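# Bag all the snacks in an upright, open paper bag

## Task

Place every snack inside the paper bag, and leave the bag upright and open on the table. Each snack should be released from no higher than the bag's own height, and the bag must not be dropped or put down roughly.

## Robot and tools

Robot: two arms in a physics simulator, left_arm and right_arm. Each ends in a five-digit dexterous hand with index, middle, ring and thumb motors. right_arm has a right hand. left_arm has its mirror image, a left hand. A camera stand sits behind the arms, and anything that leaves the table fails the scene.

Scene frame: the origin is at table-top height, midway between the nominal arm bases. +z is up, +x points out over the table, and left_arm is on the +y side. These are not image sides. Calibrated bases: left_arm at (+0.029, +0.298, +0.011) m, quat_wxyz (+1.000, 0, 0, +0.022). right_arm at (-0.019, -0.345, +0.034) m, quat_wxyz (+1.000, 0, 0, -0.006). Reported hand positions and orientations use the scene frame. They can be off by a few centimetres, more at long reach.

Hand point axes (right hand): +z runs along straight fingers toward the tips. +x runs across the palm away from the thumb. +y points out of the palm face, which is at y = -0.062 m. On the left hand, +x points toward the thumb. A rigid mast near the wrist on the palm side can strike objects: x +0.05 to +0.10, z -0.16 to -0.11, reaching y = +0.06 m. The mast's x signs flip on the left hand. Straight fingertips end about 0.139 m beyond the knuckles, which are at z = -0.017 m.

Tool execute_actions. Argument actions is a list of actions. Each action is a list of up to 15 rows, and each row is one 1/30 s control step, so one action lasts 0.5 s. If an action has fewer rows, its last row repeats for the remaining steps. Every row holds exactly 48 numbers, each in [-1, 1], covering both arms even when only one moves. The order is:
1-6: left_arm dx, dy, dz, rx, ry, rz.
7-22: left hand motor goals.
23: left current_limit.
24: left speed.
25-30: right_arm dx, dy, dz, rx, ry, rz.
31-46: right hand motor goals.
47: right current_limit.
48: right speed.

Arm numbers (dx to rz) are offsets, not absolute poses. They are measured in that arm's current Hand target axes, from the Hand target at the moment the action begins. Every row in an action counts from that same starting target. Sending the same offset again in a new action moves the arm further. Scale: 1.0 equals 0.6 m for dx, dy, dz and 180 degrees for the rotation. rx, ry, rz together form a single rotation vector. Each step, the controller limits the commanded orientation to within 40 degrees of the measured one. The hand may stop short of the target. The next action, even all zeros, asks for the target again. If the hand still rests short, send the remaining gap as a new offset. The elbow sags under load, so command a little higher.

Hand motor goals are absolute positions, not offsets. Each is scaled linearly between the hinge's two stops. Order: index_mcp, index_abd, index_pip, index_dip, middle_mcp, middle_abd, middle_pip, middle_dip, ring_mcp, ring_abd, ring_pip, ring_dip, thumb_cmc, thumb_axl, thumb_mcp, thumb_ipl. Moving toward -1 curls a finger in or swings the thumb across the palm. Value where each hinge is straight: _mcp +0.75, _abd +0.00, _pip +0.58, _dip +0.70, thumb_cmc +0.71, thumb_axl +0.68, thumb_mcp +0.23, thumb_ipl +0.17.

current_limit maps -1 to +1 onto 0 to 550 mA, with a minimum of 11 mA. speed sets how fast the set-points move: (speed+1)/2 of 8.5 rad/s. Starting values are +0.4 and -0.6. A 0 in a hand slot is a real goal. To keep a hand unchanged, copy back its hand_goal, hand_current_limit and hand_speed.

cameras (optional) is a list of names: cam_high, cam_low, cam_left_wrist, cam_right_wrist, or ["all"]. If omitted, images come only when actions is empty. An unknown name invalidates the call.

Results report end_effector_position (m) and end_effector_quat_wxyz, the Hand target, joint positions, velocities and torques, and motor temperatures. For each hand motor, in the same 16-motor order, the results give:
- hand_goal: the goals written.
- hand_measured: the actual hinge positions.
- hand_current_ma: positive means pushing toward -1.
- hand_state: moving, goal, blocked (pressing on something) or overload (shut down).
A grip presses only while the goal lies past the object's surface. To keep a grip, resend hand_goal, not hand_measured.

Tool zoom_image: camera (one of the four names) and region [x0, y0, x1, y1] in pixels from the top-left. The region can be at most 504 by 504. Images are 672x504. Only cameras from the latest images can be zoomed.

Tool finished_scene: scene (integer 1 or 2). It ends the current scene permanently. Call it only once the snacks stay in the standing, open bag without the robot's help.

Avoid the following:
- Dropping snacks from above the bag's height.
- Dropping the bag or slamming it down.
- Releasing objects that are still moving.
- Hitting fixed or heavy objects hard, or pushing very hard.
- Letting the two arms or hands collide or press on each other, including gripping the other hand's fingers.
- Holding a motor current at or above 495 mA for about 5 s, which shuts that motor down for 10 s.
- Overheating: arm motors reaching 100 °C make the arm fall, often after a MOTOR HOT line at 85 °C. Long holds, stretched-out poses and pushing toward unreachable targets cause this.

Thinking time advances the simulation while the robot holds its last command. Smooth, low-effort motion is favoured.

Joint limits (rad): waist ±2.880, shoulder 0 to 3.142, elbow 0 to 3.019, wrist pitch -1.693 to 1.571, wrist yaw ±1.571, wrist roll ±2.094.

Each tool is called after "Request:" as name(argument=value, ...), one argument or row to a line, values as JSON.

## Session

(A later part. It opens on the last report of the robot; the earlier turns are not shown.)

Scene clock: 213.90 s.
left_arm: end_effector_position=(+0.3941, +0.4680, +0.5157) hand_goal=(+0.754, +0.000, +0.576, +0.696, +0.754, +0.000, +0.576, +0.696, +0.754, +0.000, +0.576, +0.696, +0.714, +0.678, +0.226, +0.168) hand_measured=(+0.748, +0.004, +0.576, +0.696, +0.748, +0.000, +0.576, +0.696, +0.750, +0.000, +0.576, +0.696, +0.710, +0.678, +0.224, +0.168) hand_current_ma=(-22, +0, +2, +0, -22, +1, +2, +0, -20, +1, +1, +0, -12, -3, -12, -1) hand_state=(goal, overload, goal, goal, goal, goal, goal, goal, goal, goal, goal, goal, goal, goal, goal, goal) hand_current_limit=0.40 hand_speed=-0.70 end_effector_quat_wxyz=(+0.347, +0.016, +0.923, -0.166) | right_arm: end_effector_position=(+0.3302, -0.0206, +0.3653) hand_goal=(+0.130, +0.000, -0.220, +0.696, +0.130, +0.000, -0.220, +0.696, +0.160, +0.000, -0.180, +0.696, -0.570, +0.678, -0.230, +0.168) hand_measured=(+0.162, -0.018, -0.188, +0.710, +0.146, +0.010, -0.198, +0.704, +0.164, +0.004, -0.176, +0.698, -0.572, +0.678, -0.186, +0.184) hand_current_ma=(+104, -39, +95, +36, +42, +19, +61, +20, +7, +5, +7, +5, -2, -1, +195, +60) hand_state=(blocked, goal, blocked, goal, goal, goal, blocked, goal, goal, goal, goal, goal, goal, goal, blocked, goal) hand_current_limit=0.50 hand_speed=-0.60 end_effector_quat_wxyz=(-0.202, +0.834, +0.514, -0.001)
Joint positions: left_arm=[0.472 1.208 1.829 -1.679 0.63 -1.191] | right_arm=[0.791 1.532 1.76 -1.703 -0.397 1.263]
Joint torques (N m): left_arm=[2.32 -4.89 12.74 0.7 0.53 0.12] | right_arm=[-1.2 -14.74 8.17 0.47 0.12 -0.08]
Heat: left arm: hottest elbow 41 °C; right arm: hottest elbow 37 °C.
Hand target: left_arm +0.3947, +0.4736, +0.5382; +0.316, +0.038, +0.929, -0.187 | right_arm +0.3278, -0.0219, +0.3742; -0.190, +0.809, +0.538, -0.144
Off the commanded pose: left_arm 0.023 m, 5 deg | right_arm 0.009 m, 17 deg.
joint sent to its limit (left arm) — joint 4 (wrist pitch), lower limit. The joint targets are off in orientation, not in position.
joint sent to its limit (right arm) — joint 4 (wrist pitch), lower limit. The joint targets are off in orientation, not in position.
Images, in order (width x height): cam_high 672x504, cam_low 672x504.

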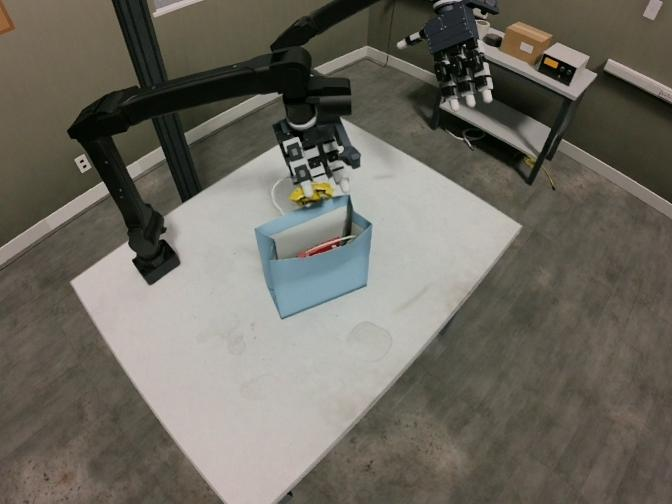

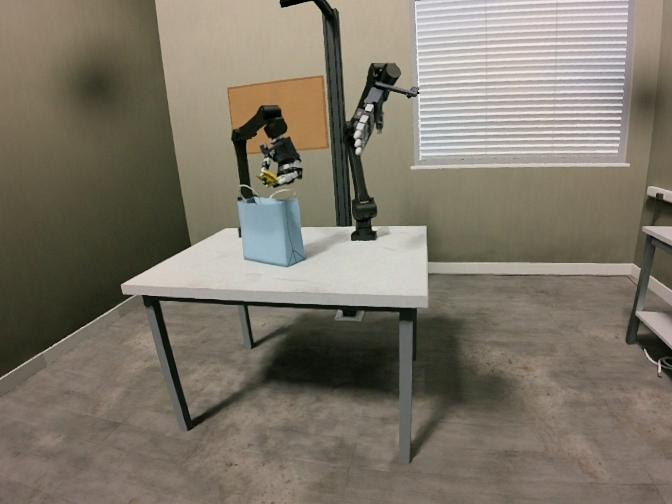

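Request:
execute_actions(
  actions=[
    [[0,0,0,0,0,0,0.754,0,0.576,0.696,0.754,0,0.576,0.696,0.754,0,0.576,0.696,0.714,0.678,0.226,0.168,0.4,-0.7,0.0026,0.0424,0.0814,0,0,0,0.13,0,-0.22,0.696,0.13,0,-0.22,0.696,0.16,0,-0.18,0.696,-0.571,0.678,-0.23,0.168,0.5,-0.6]],
  ],
  cameras=["cam_high","cam_low"],
)

Request:
zoom_image(
  camera="cam_high",
  region=[200, 70, 400, 270],
)

Request:
zoom_image(
  camera="cam_low",
  region=[200, 80, 320, 280],
)

Scene clock: 220.13 s.
left_arm: end_effector_position=(+0.3941, +0.4680, +0.5157) hand_goal=(+0.754, +0.000, +0.576, +0.696, +0.754, +0.000, +0.576, +0.696, +0.754, +0.000, +0.576, +0.696, +0.714, +0.678, +0.226, +0.168) hand_measured=(+0.748, +0.004, +0.576, +0.696, +0.748, +0.000, +0.576, +0.696, +0.750, +0.000, +0.576, +0.696, +0.710, +0.678, +0.224, +0.168) hand_current_ma=(-22, +0, +2, +0, -22, +1, +2, +0, -20, +1, +1, +0, -12, -3, -12, -1) hand_state=(goal, overload, goal, goal, goal, goal, goal, goal, goal, goal, goal, goal, goal, goal, goal, goal) hand_current_limit=0.40 hand_speed=-0.70 end_effector_quat_wxyz=(+0.347, +0.016, +0.923, -0.166) | right_arm: end_effector_position=(+0.3281, -0.0201, +0.3124) hand_goal=(+0.130, +0.000, -0.220, +0.696, +0.130, +0.000, -0.220, +0.696, +0.160, +0.000, -0.180, +0.696, -0.570, +0.678, -0.230, +0.168) hand_measured=(+0.162, -0.018, -0.188, +0.710, +0.146, +0.010, -0.198, +0.704, +0.164, +0.004, -0.176, +0.698, -0.572, +0.678, -0.186, +0.184) hand_current_ma=(+104, -39, +95, +36, +42, +19, +61, +20, +7, +5, +7, +5, -2, -1, +195, +60) hand_state=(blocked, goal, blocked, goal, goal, goal, blocked, goal, goal, goal, goal, goal, goal, goal, blocked, goal) hand_current_limit=0.50 hand_speed=-0.60 end_effector_quat_wxyz=(-0.193, +0.827, +0.524, -0.057)
Joint positions: left_arm=[0.472 1.208 1.829 -1.679 0.63 -1.191] | right_arm=[0.791 1.586 1.687 -1.703 -0.404 1.213]
Joint torques (N m): left_arm=[2.14 -5.01 12.71 0.72 0.53 0.12] | right_arm=[-1.85 -15.56 7.94 0.16 0.01 -0.11]
Heat: left arm: hottest elbow 41 °C; right arm: hottest elbow 37 °C.
Hand target: left_arm +0.3947, +0.4736, +0.5382; +0.316, +0.038, +0.929, -0.187 | right_arm +0.3278, -0.0220, +0.3194; -0.190, +0.809, +0.538, -0.144
Off the commanded pose: left_arm 0.023 m, 5 deg | right_arm 0.007 m, 10 deg.
joint sent to its limit (left arm) — joint 4 (wrist pitch), lower limit. The joint targets are off in orientation, not in position.
joint sent to its limit (right arm) — joint 4 (wrist pitch), lower limit. The joint targets are off in orientation, not in position.
Images, in order (width x height): cam_high 672x504, cam_low 672x504.

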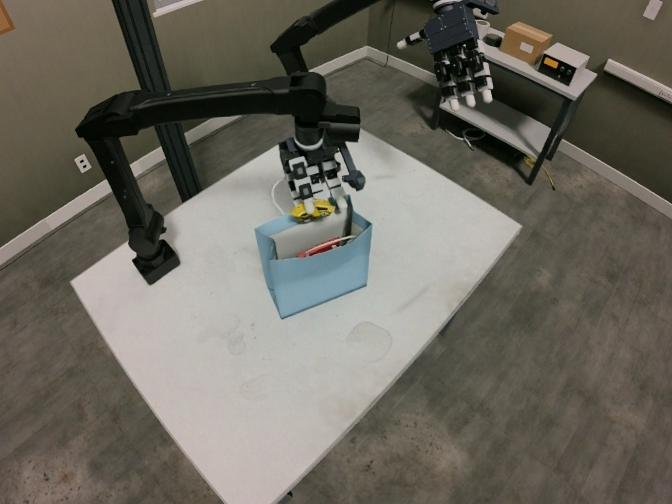

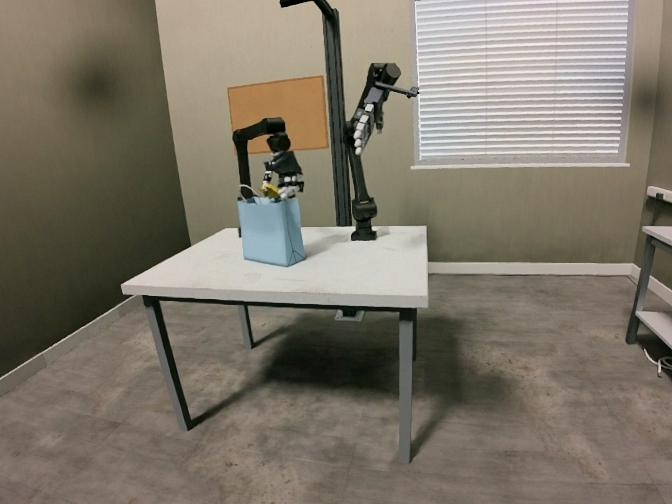

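Scaled by 2.520.

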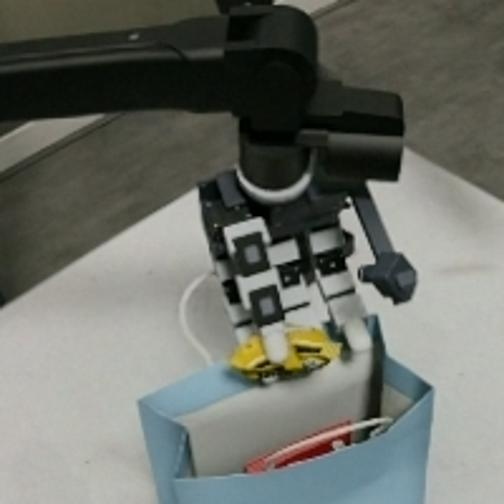

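Scaled by 2.520.

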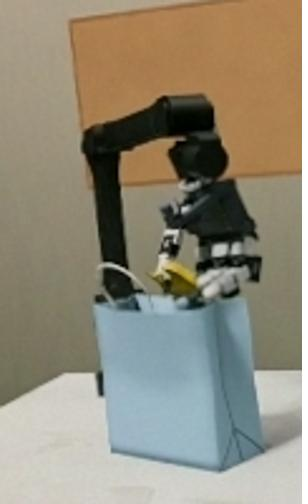

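Request:
execute_actions(
  actions=[
    [[0,0,0,0,0,0,0.754,0,0.576,0.696,0.754,0,0.576,0.696,0.754,0,0.576,0.696,0.714,0.678,0.226,0.168,0.4,-0.7,0,0,0,0,0,0,0.15,0,-0.12,0.696,0.15,0,-0.12,0.696,0.16,0,-0.12,0.696,-0.571,0.678,-0.1,0.168,0.5,-0.7]],
    [[0,0,0,0,0,0,0.754,0,0.576,0.696,0.754,0,0.576,0.696,0.754,0,0.576,0.696,0.714,0.678,0.226,0.168,0.4,-0.7,0,0,0,0,0,0,0.16,0,-0.04,0.696,0.16,0,-0.04,0.696,0.16,0,-0.04,0.696,-0.571,0.678,0.0,0.168,0.5,-0.7]],
    [[0,0,0,0,0,0,0.754,0,0.576,0.696,0.754,0,0.576,0.696,0.754,0,0.576,0.696,0.714,0.678,0.226,0.168,0.4,-0.7,0,0,0,0,0,0,0.17,0,0.04,0.696,0.17,0,0.04,0.696,0.17,0,0.04,0.696,-0.571,0.678,0.08,0.168,0.5,-0.7]],
  ],
  cameras=["cam_high","cam_low"],
)

Request:
zoom_image(
  camera="cam_high",
  region=[200, 70, 400, 270],
)

Request:
zoom_image(
  camera="cam_low",
  region=[200, 80, 320, 280],
)

Scene clock: 222.77 s.
left_arm: end_effector_position=(+0.3941, +0.4680, +0.5157) hand_goal=(+0.754, +0.000, +0.576, +0.696, +0.754, +0.000, +0.576, +0.696, +0.754, +0.000, +0.576, +0.696, +0.714, +0.678, +0.226, +0.168) hand_measured=(+0.748, +0.004, +0.576, +0.696, +0.748, +0.000, +0.576, +0.696, +0.750, +0.000, +0.576, +0.696, +0.710, +0.678, +0.224, +0.168) hand_current_ma=(-22, +0, +2, +0, -22, +1, +2, +0, -20, +1, +1, +0, -12, -3, -12, -1) hand_state=(goal, overload, goal, goal, goal, goal, goal, goal, goal, goal, goal, goal, goal, goal, goal, goal) hand_current_limit=0.40 hand_speed=-0.70 end_effector_quat_wxyz=(+0.347, +0.016, +0.923, -0.166) | right_arm: end_effector_position=(+0.3282, -0.0201, +0.3124) hand_goal=(+0.170, +0.000, +0.040, +0.696, +0.170, +0.000, +0.040, +0.696, +0.170, +0.000, +0.040, +0.696, -0.570, +0.678, +0.080, +0.168) hand_measured=(+0.170, -0.002, +0.038, +0.700, +0.170, +0.004, +0.040, +0.700, +0.172, +0.004, +0.040, +0.698, -0.572, +0.678, +0.072, +0.170) hand_current_ma=(+0, -4, -2, +7, +1, +5, -1, +6, +2, +5, -1, +5, -3, -1, -28, +3) hand_state=(goal, goal, goal, goal, goal, goal, goal, goal, goal, goal, goal, goal, goal, goal, goal, goal) hand_current_limit=0.50 hand_speed=-0.70 end_effector_quat_wxyz=(-0.193, +0.827, +0.525, -0.057)
Joint positions: left_arm=[0.472 1.208 1.829 -1.679 0.63 -1.191] | right_arm=[0.791 1.586 1.687 -1.703 -0.404 1.212]
Joint torques (N m): left_arm=[2.14 -4.95 12.71 0.69 0.54 0.13] | right_arm=[-1.03 -15.03 7.9 0.13 0.07 -0.09]
Heat: left arm: hottest elbow 41 °C; right arm: hottest elbow 37 °C.
Hand target: left_arm +0.3947, +0.4736, +0.5382; +0.316, +0.038, +0.929, -0.187 | right_arm +0.3278, -0.0220, +0.3194; -0.190, +0.809, +0.538, -0.144
Off the commanded pose: left_arm 0.023 m, 5 deg | right_arm 0.007 m, 10 deg.
joint sent to its limit (left arm) — joint 4 (wrist pitch), lower limit. The joint targets are off in orientation, not in position.
joint sent to its limit (right arm) — joint 4 (wrist pitch), lower limit. The joint targets are off in orientation, not in position.
Images, in order (width x height): cam_high 672x504, cam_low 672x504.

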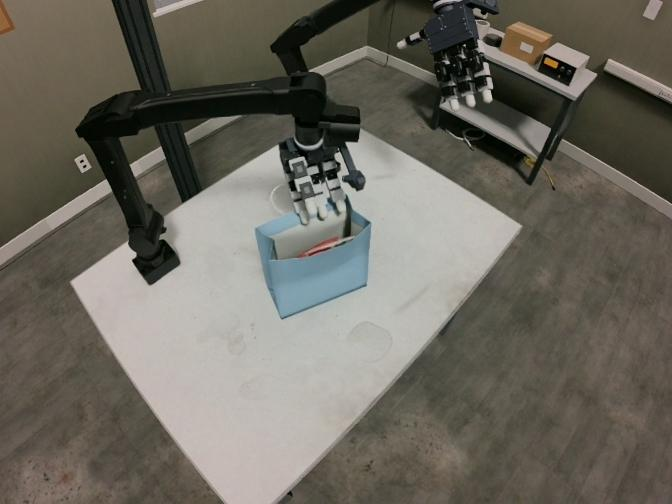

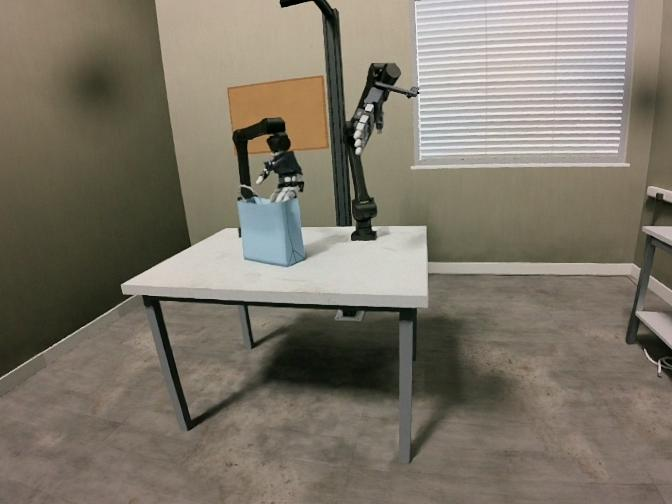

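Scaled by 2.520.

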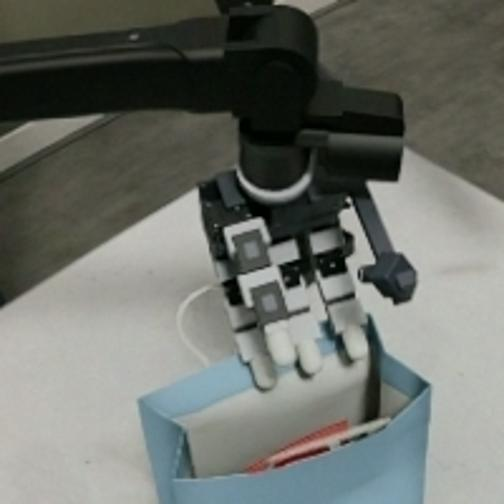

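Scaled by 2.520.

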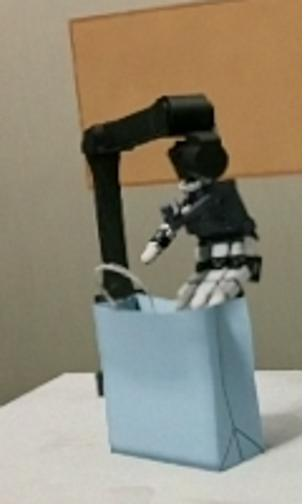

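Request:
execute_actions(
  actions=[
    [[0,0,0,0,0,0,0.754,0,0.576,0.696,0.754,0,0.576,0.696,0.754,0,0.576,0.696,0.714,0.678,0.226,0.168,0.4,-0.7,-0.0024,-0.0385,-0.074,0,0,0,0.17,0,0.06,0.696,0.17,0,0.06,0.696,0.17,0,0.06,0.696,-0.571,0.678,0.12,0.168,0.4,-0.7]],
    [[0,0,0,0,0,0,0.754,0,0.576,0.696,0.754,0,0.576,0.696,0.754,0,0.576,0.696,0.714,0.678,0.226,0.168,0.4,-0.7,-0.0034,-0.0539,-0.1036,0,0,0,0.18,0,0.1,0.696,0.18,0,0.1,0.696,0.18,0,0.1,0.696,-0.571,0.678,0.15,0.168,0.4,-0.7]],
    [[0,0,0,0,0,0,0.754,0,0.576,0.696,0.754,0,0.576,0.696,0.754,0,0.576,0.696,0.714,0.678,0.226,0.168,0.4,-0.7,-0.0024,-0.0385,-0.074,0,0,0,0.2,0,0.2,0.696,0.2,0,0.2,0.696,0.2,0,0.2,0.696,-0.571,0.678,0.2,0.168,0.4,-0.7]],
    [[0,0,0,0,0,0,0.754,0,0.576,0.696,0.754,0,0.576,0.696,0.754,0,0.576,0.696,0.714,0.678,0.226,0.168,0.4,-0.7,-0.0633,-0.1362,0.0728,0,0,0,0.3,0,0.4,0.696,0.3,0,0.4,0.696,0.3,0,0.4,0.696,-0.571,0.678,0.226,0.168,0.4,-0.7]],
  ],
  cameras=["cam_high","cam_low"],
)

Request:
zoom_image(
  camera="cam_high",
  region=[230, 170, 400, 330],
)

Request:
zoom_image(
  camera="cam_low",
  region=[200, 80, 340, 280],
)

Scene clock: 226.17 s.
left_arm: end_effector_position=(+0.3941, +0.4680, +0.5157) hand_goal=(+0.754, +0.000, +0.576, +0.696, +0.754, +0.000, +0.576, +0.696, +0.754, +0.000, +0.576, +0.696, +0.714, +0.678, +0.226, +0.168) hand_measured=(+0.748, +0.004, +0.576, +0.696, +0.748, +0.000, +0.576, +0.696, +0.750, +0.000, +0.576, +0.696, +0.710, +0.678, +0.224, +0.168) hand_current_ma=(-22, +0, +2, +0, -22, +1, +2, +0, -20, +1, +1, +0, -12, -3, -12, -1) hand_state=(goal, overload, goal, goal, goal, goal, goal, goal, goal, goal, goal, goal, goal, goal, goal, goal) hand_current_limit=0.40 hand_speed=-0.70 end_effector_quat_wxyz=(+0.347, +0.016, +0.923, -0.166) | right_arm: end_effector_position=(+0.2263, -0.0192, +0.4929) hand_goal=(+0.300, +0.000, +0.400, +0.696, +0.300, +0.000, +0.400, +0.696, +0.300, +0.000, +0.400, +0.696, -0.570, +0.678, +0.226, +0.168) hand_measured=(+0.302, +0.000, +0.398, +0.700, +0.302, +0.004, +0.398, +0.698, +0.302, +0.004, +0.398, +0.698, -0.568, +0.678, +0.218, +0.170) hand_current_ma=(+3, -1, -2, +6, +2, +5, -2, +5, +3, +5, -2, +5, +3, -1, -27, +2) hand_state=(goal, goal, goal, goal, goal, goal, goal, goal, goal, goal, goal, goal, goal, goal, goal, goal) hand_current_limit=0.40 hand_speed=-0.70 end_effector_quat_wxyz=(-0.258, +0.815, +0.510, +0.099)
Joint positions: left_arm=[0.472 1.208 1.829 -1.679 0.63 -1.191] | right_arm=[0.972 1.308 1.849 -1.703 -0.392 1.494]
Joint torques (N m): left_arm=[2.14 -4.89 12.7 0.7 0.53 0.12] | right_arm=[-2.26 -9.93 7.34 1.13 -0.15 -0.02]
Heat: left arm: hottest elbow 41 °C; right arm: hottest elbow 37 °C.
Hand target: left_arm +0.3947, +0.4736, +0.5382; +0.316, +0.038, +0.929, -0.187 | right_arm +0.2276, -0.0219, +0.4896; -0.189, +0.809, +0.538, -0.144
Off the commanded pose: left_arm 0.023 m, 5 deg | right_arm 0.005 m, 29 deg.
joint sent to its limit (left arm) — joint 4 (wrist pitch), lower limit. The joint targets are off in orientation, not in position.
joint sent to its limit (right arm) — joint 4 (wrist pitch), lower limit. The joint targets are off in orientation, not in position.
Images, in order (width x height): cam_high 672x504, cam_low 672x504.

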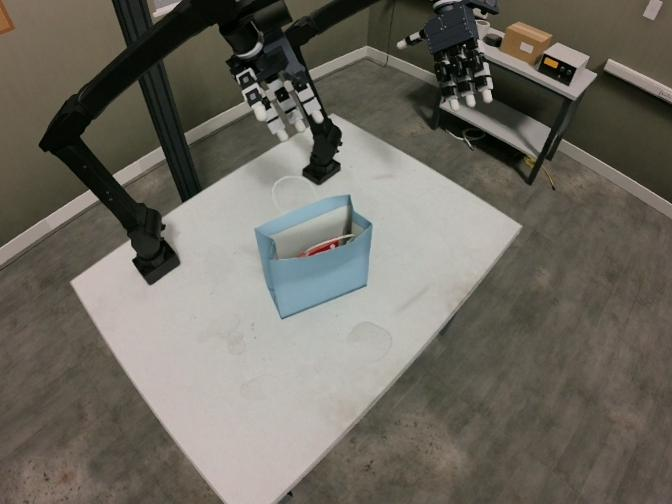

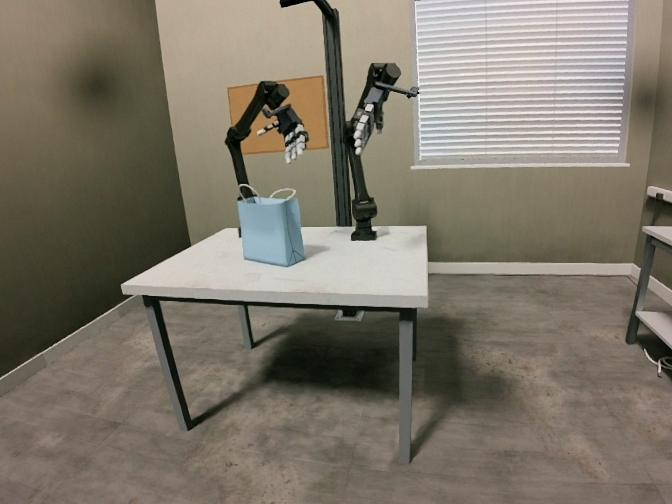

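Scaled by 2.965.

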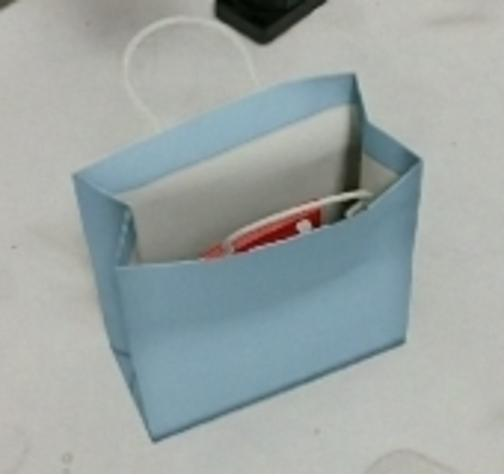

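Scaled by 2.520.

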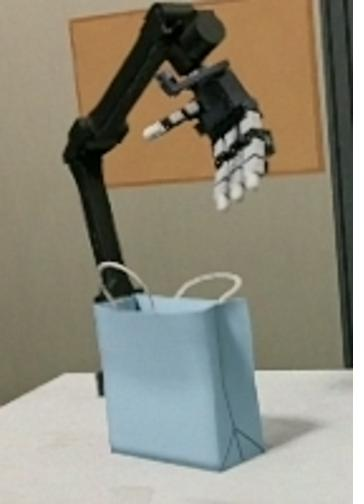

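Request:
execute_actions(
  actions=[],
  cameras=["cam_right_wrist","cam_left_wrist"],
)

Scene clock: 227.37 s.
left_arm: end_effector_position=(+0.3941, +0.4680, +0.5157) hand_goal=(+0.754, +0.000, +0.576, +0.696, +0.754, +0.000, +0.576, +0.696, +0.754, +0.000, +0.576, +0.696, +0.714, +0.678, +0.226, +0.168) hand_measured=(+0.748, +0.004, +0.576, +0.696, +0.748, +0.000, +0.576, +0.696, +0.750, +0.000, +0.576, +0.696, +0.710, +0.678, +0.224, +0.168) hand_current_ma=(-22, +0, +2, +0, -22, +1, +2, +0, -20, +1, +1, +0, -12, -3, -12, -1) hand_state=(goal, overload, goal, goal, goal, goal, goal, goal, goal, goal, goal, goal, goal, goal, goal, goal) hand_current_limit=0.40 hand_speed=-0.70 end_effector_quat_wxyz=(+0.347, +0.016, +0.923, -0.166) | right_arm: end_effector_position=(+0.2262, -0.0192, +0.4929) hand_goal=(+0.300, +0.000, +0.400, +0.696, +0.300, +0.000, +0.400, +0.696, +0.300, +0.000, +0.400, +0.696, -0.570, +0.678, +0.226, +0.168) hand_measured=(+0.302, +0.000, +0.398, +0.700, +0.302, +0.004, +0.398, +0.698, +0.302, +0.004, +0.398, +0.698, -0.568, +0.678, +0.218, +0.170) hand_current_ma=(+3, -1, -2, +6, +2, +5, -2, +5, +3, +5, -2, +5, +3, -1, -27, +2) hand_state=(goal, goal, goal, goal, goal, goal, goal, goal, goal, goal, goal, goal, goal, goal, goal, goal) hand_current_limit=0.40 hand_speed=-0.70 end_effector_quat_wxyz=(-0.258, +0.815, +0.510, +0.099)
Joint positions: left_arm=[0.472 1.208 1.829 -1.679 0.63 -1.191] | right_arm=[0.972 1.308 1.849 -1.703 -0.392 1.495]
Joint velocities: within noise
Joint torques (N m): left_arm=[2.02 -5.01 12.77 0.72 0.55 0.13] | right_arm=[-1.96 -9.64 7.1 1.1 -0.17 0.05]
Motor temperatures (°C): left_arm=[24 25 42 21 24 25] | right_arm=[25 29 37 24 25 23]
Heat: left arm: hottest elbow 42 °C; right arm: hottest elbow 37 °C.
Hand target: left_arm +0.3947, +0.4736, +0.5382; +0.316, +0.038, +0.929, -0.187 | right_arm +0.2276, -0.0219, +0.4896; -0.189, +0.809, +0.538, -0.144
Off the commanded pose: left_arm 0.023 m, 5 deg | right_arm 0.005 m, 29 deg.
Images, in order (width x height): cam_left_wrist 672x504, cam_right_wrist 672x504.

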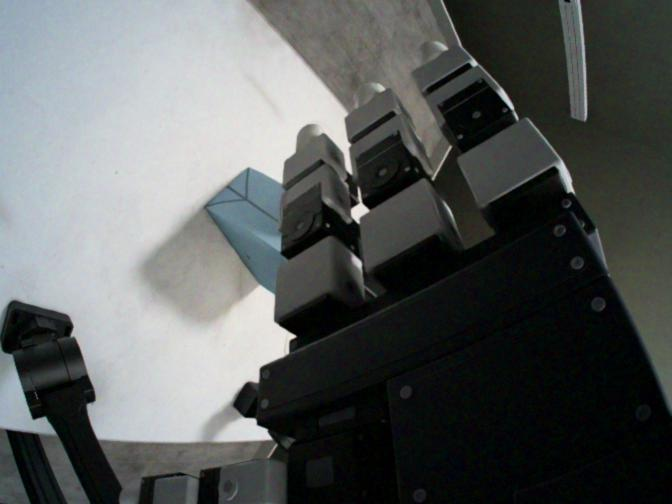

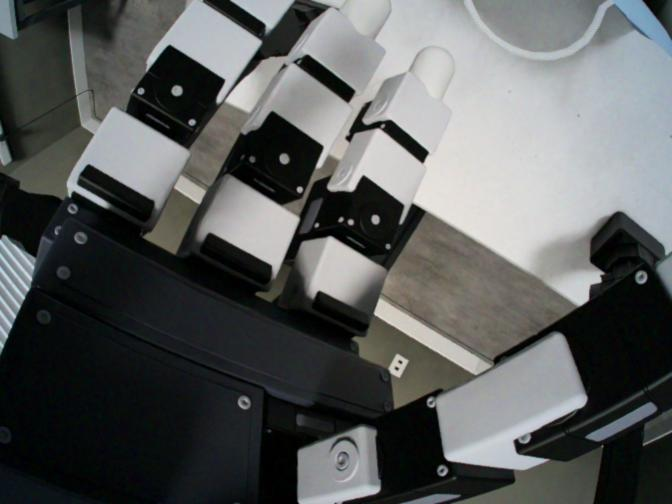

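Request:
zoom_image(
  camera="cam_left_wrist",
  region=[120, 120, 340, 340],
)

Request:
zoom_image(
  camera="cam_right_wrist",
  region=[440, 0, 672, 230],
)

Scaled by 2.291 from the camera's 672x504 image, which has a finer 960x720 frame.

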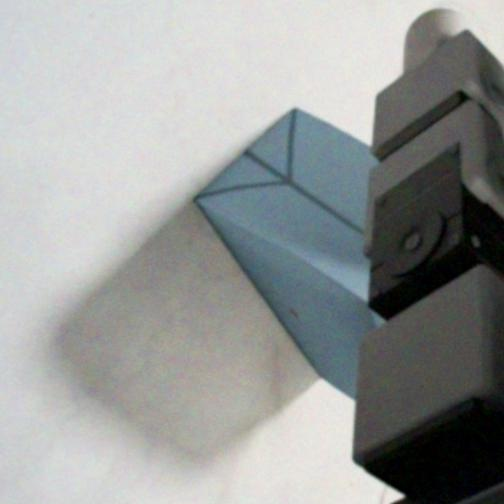

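Scaled by 2.172 from the camera's 672x504 image, which has a finer 960x720 frame.

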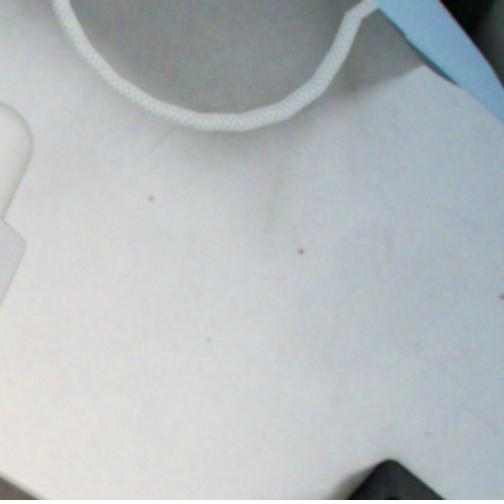

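Request:
finished_scene(
  scene=2,
)

The scene is finished: the task was done.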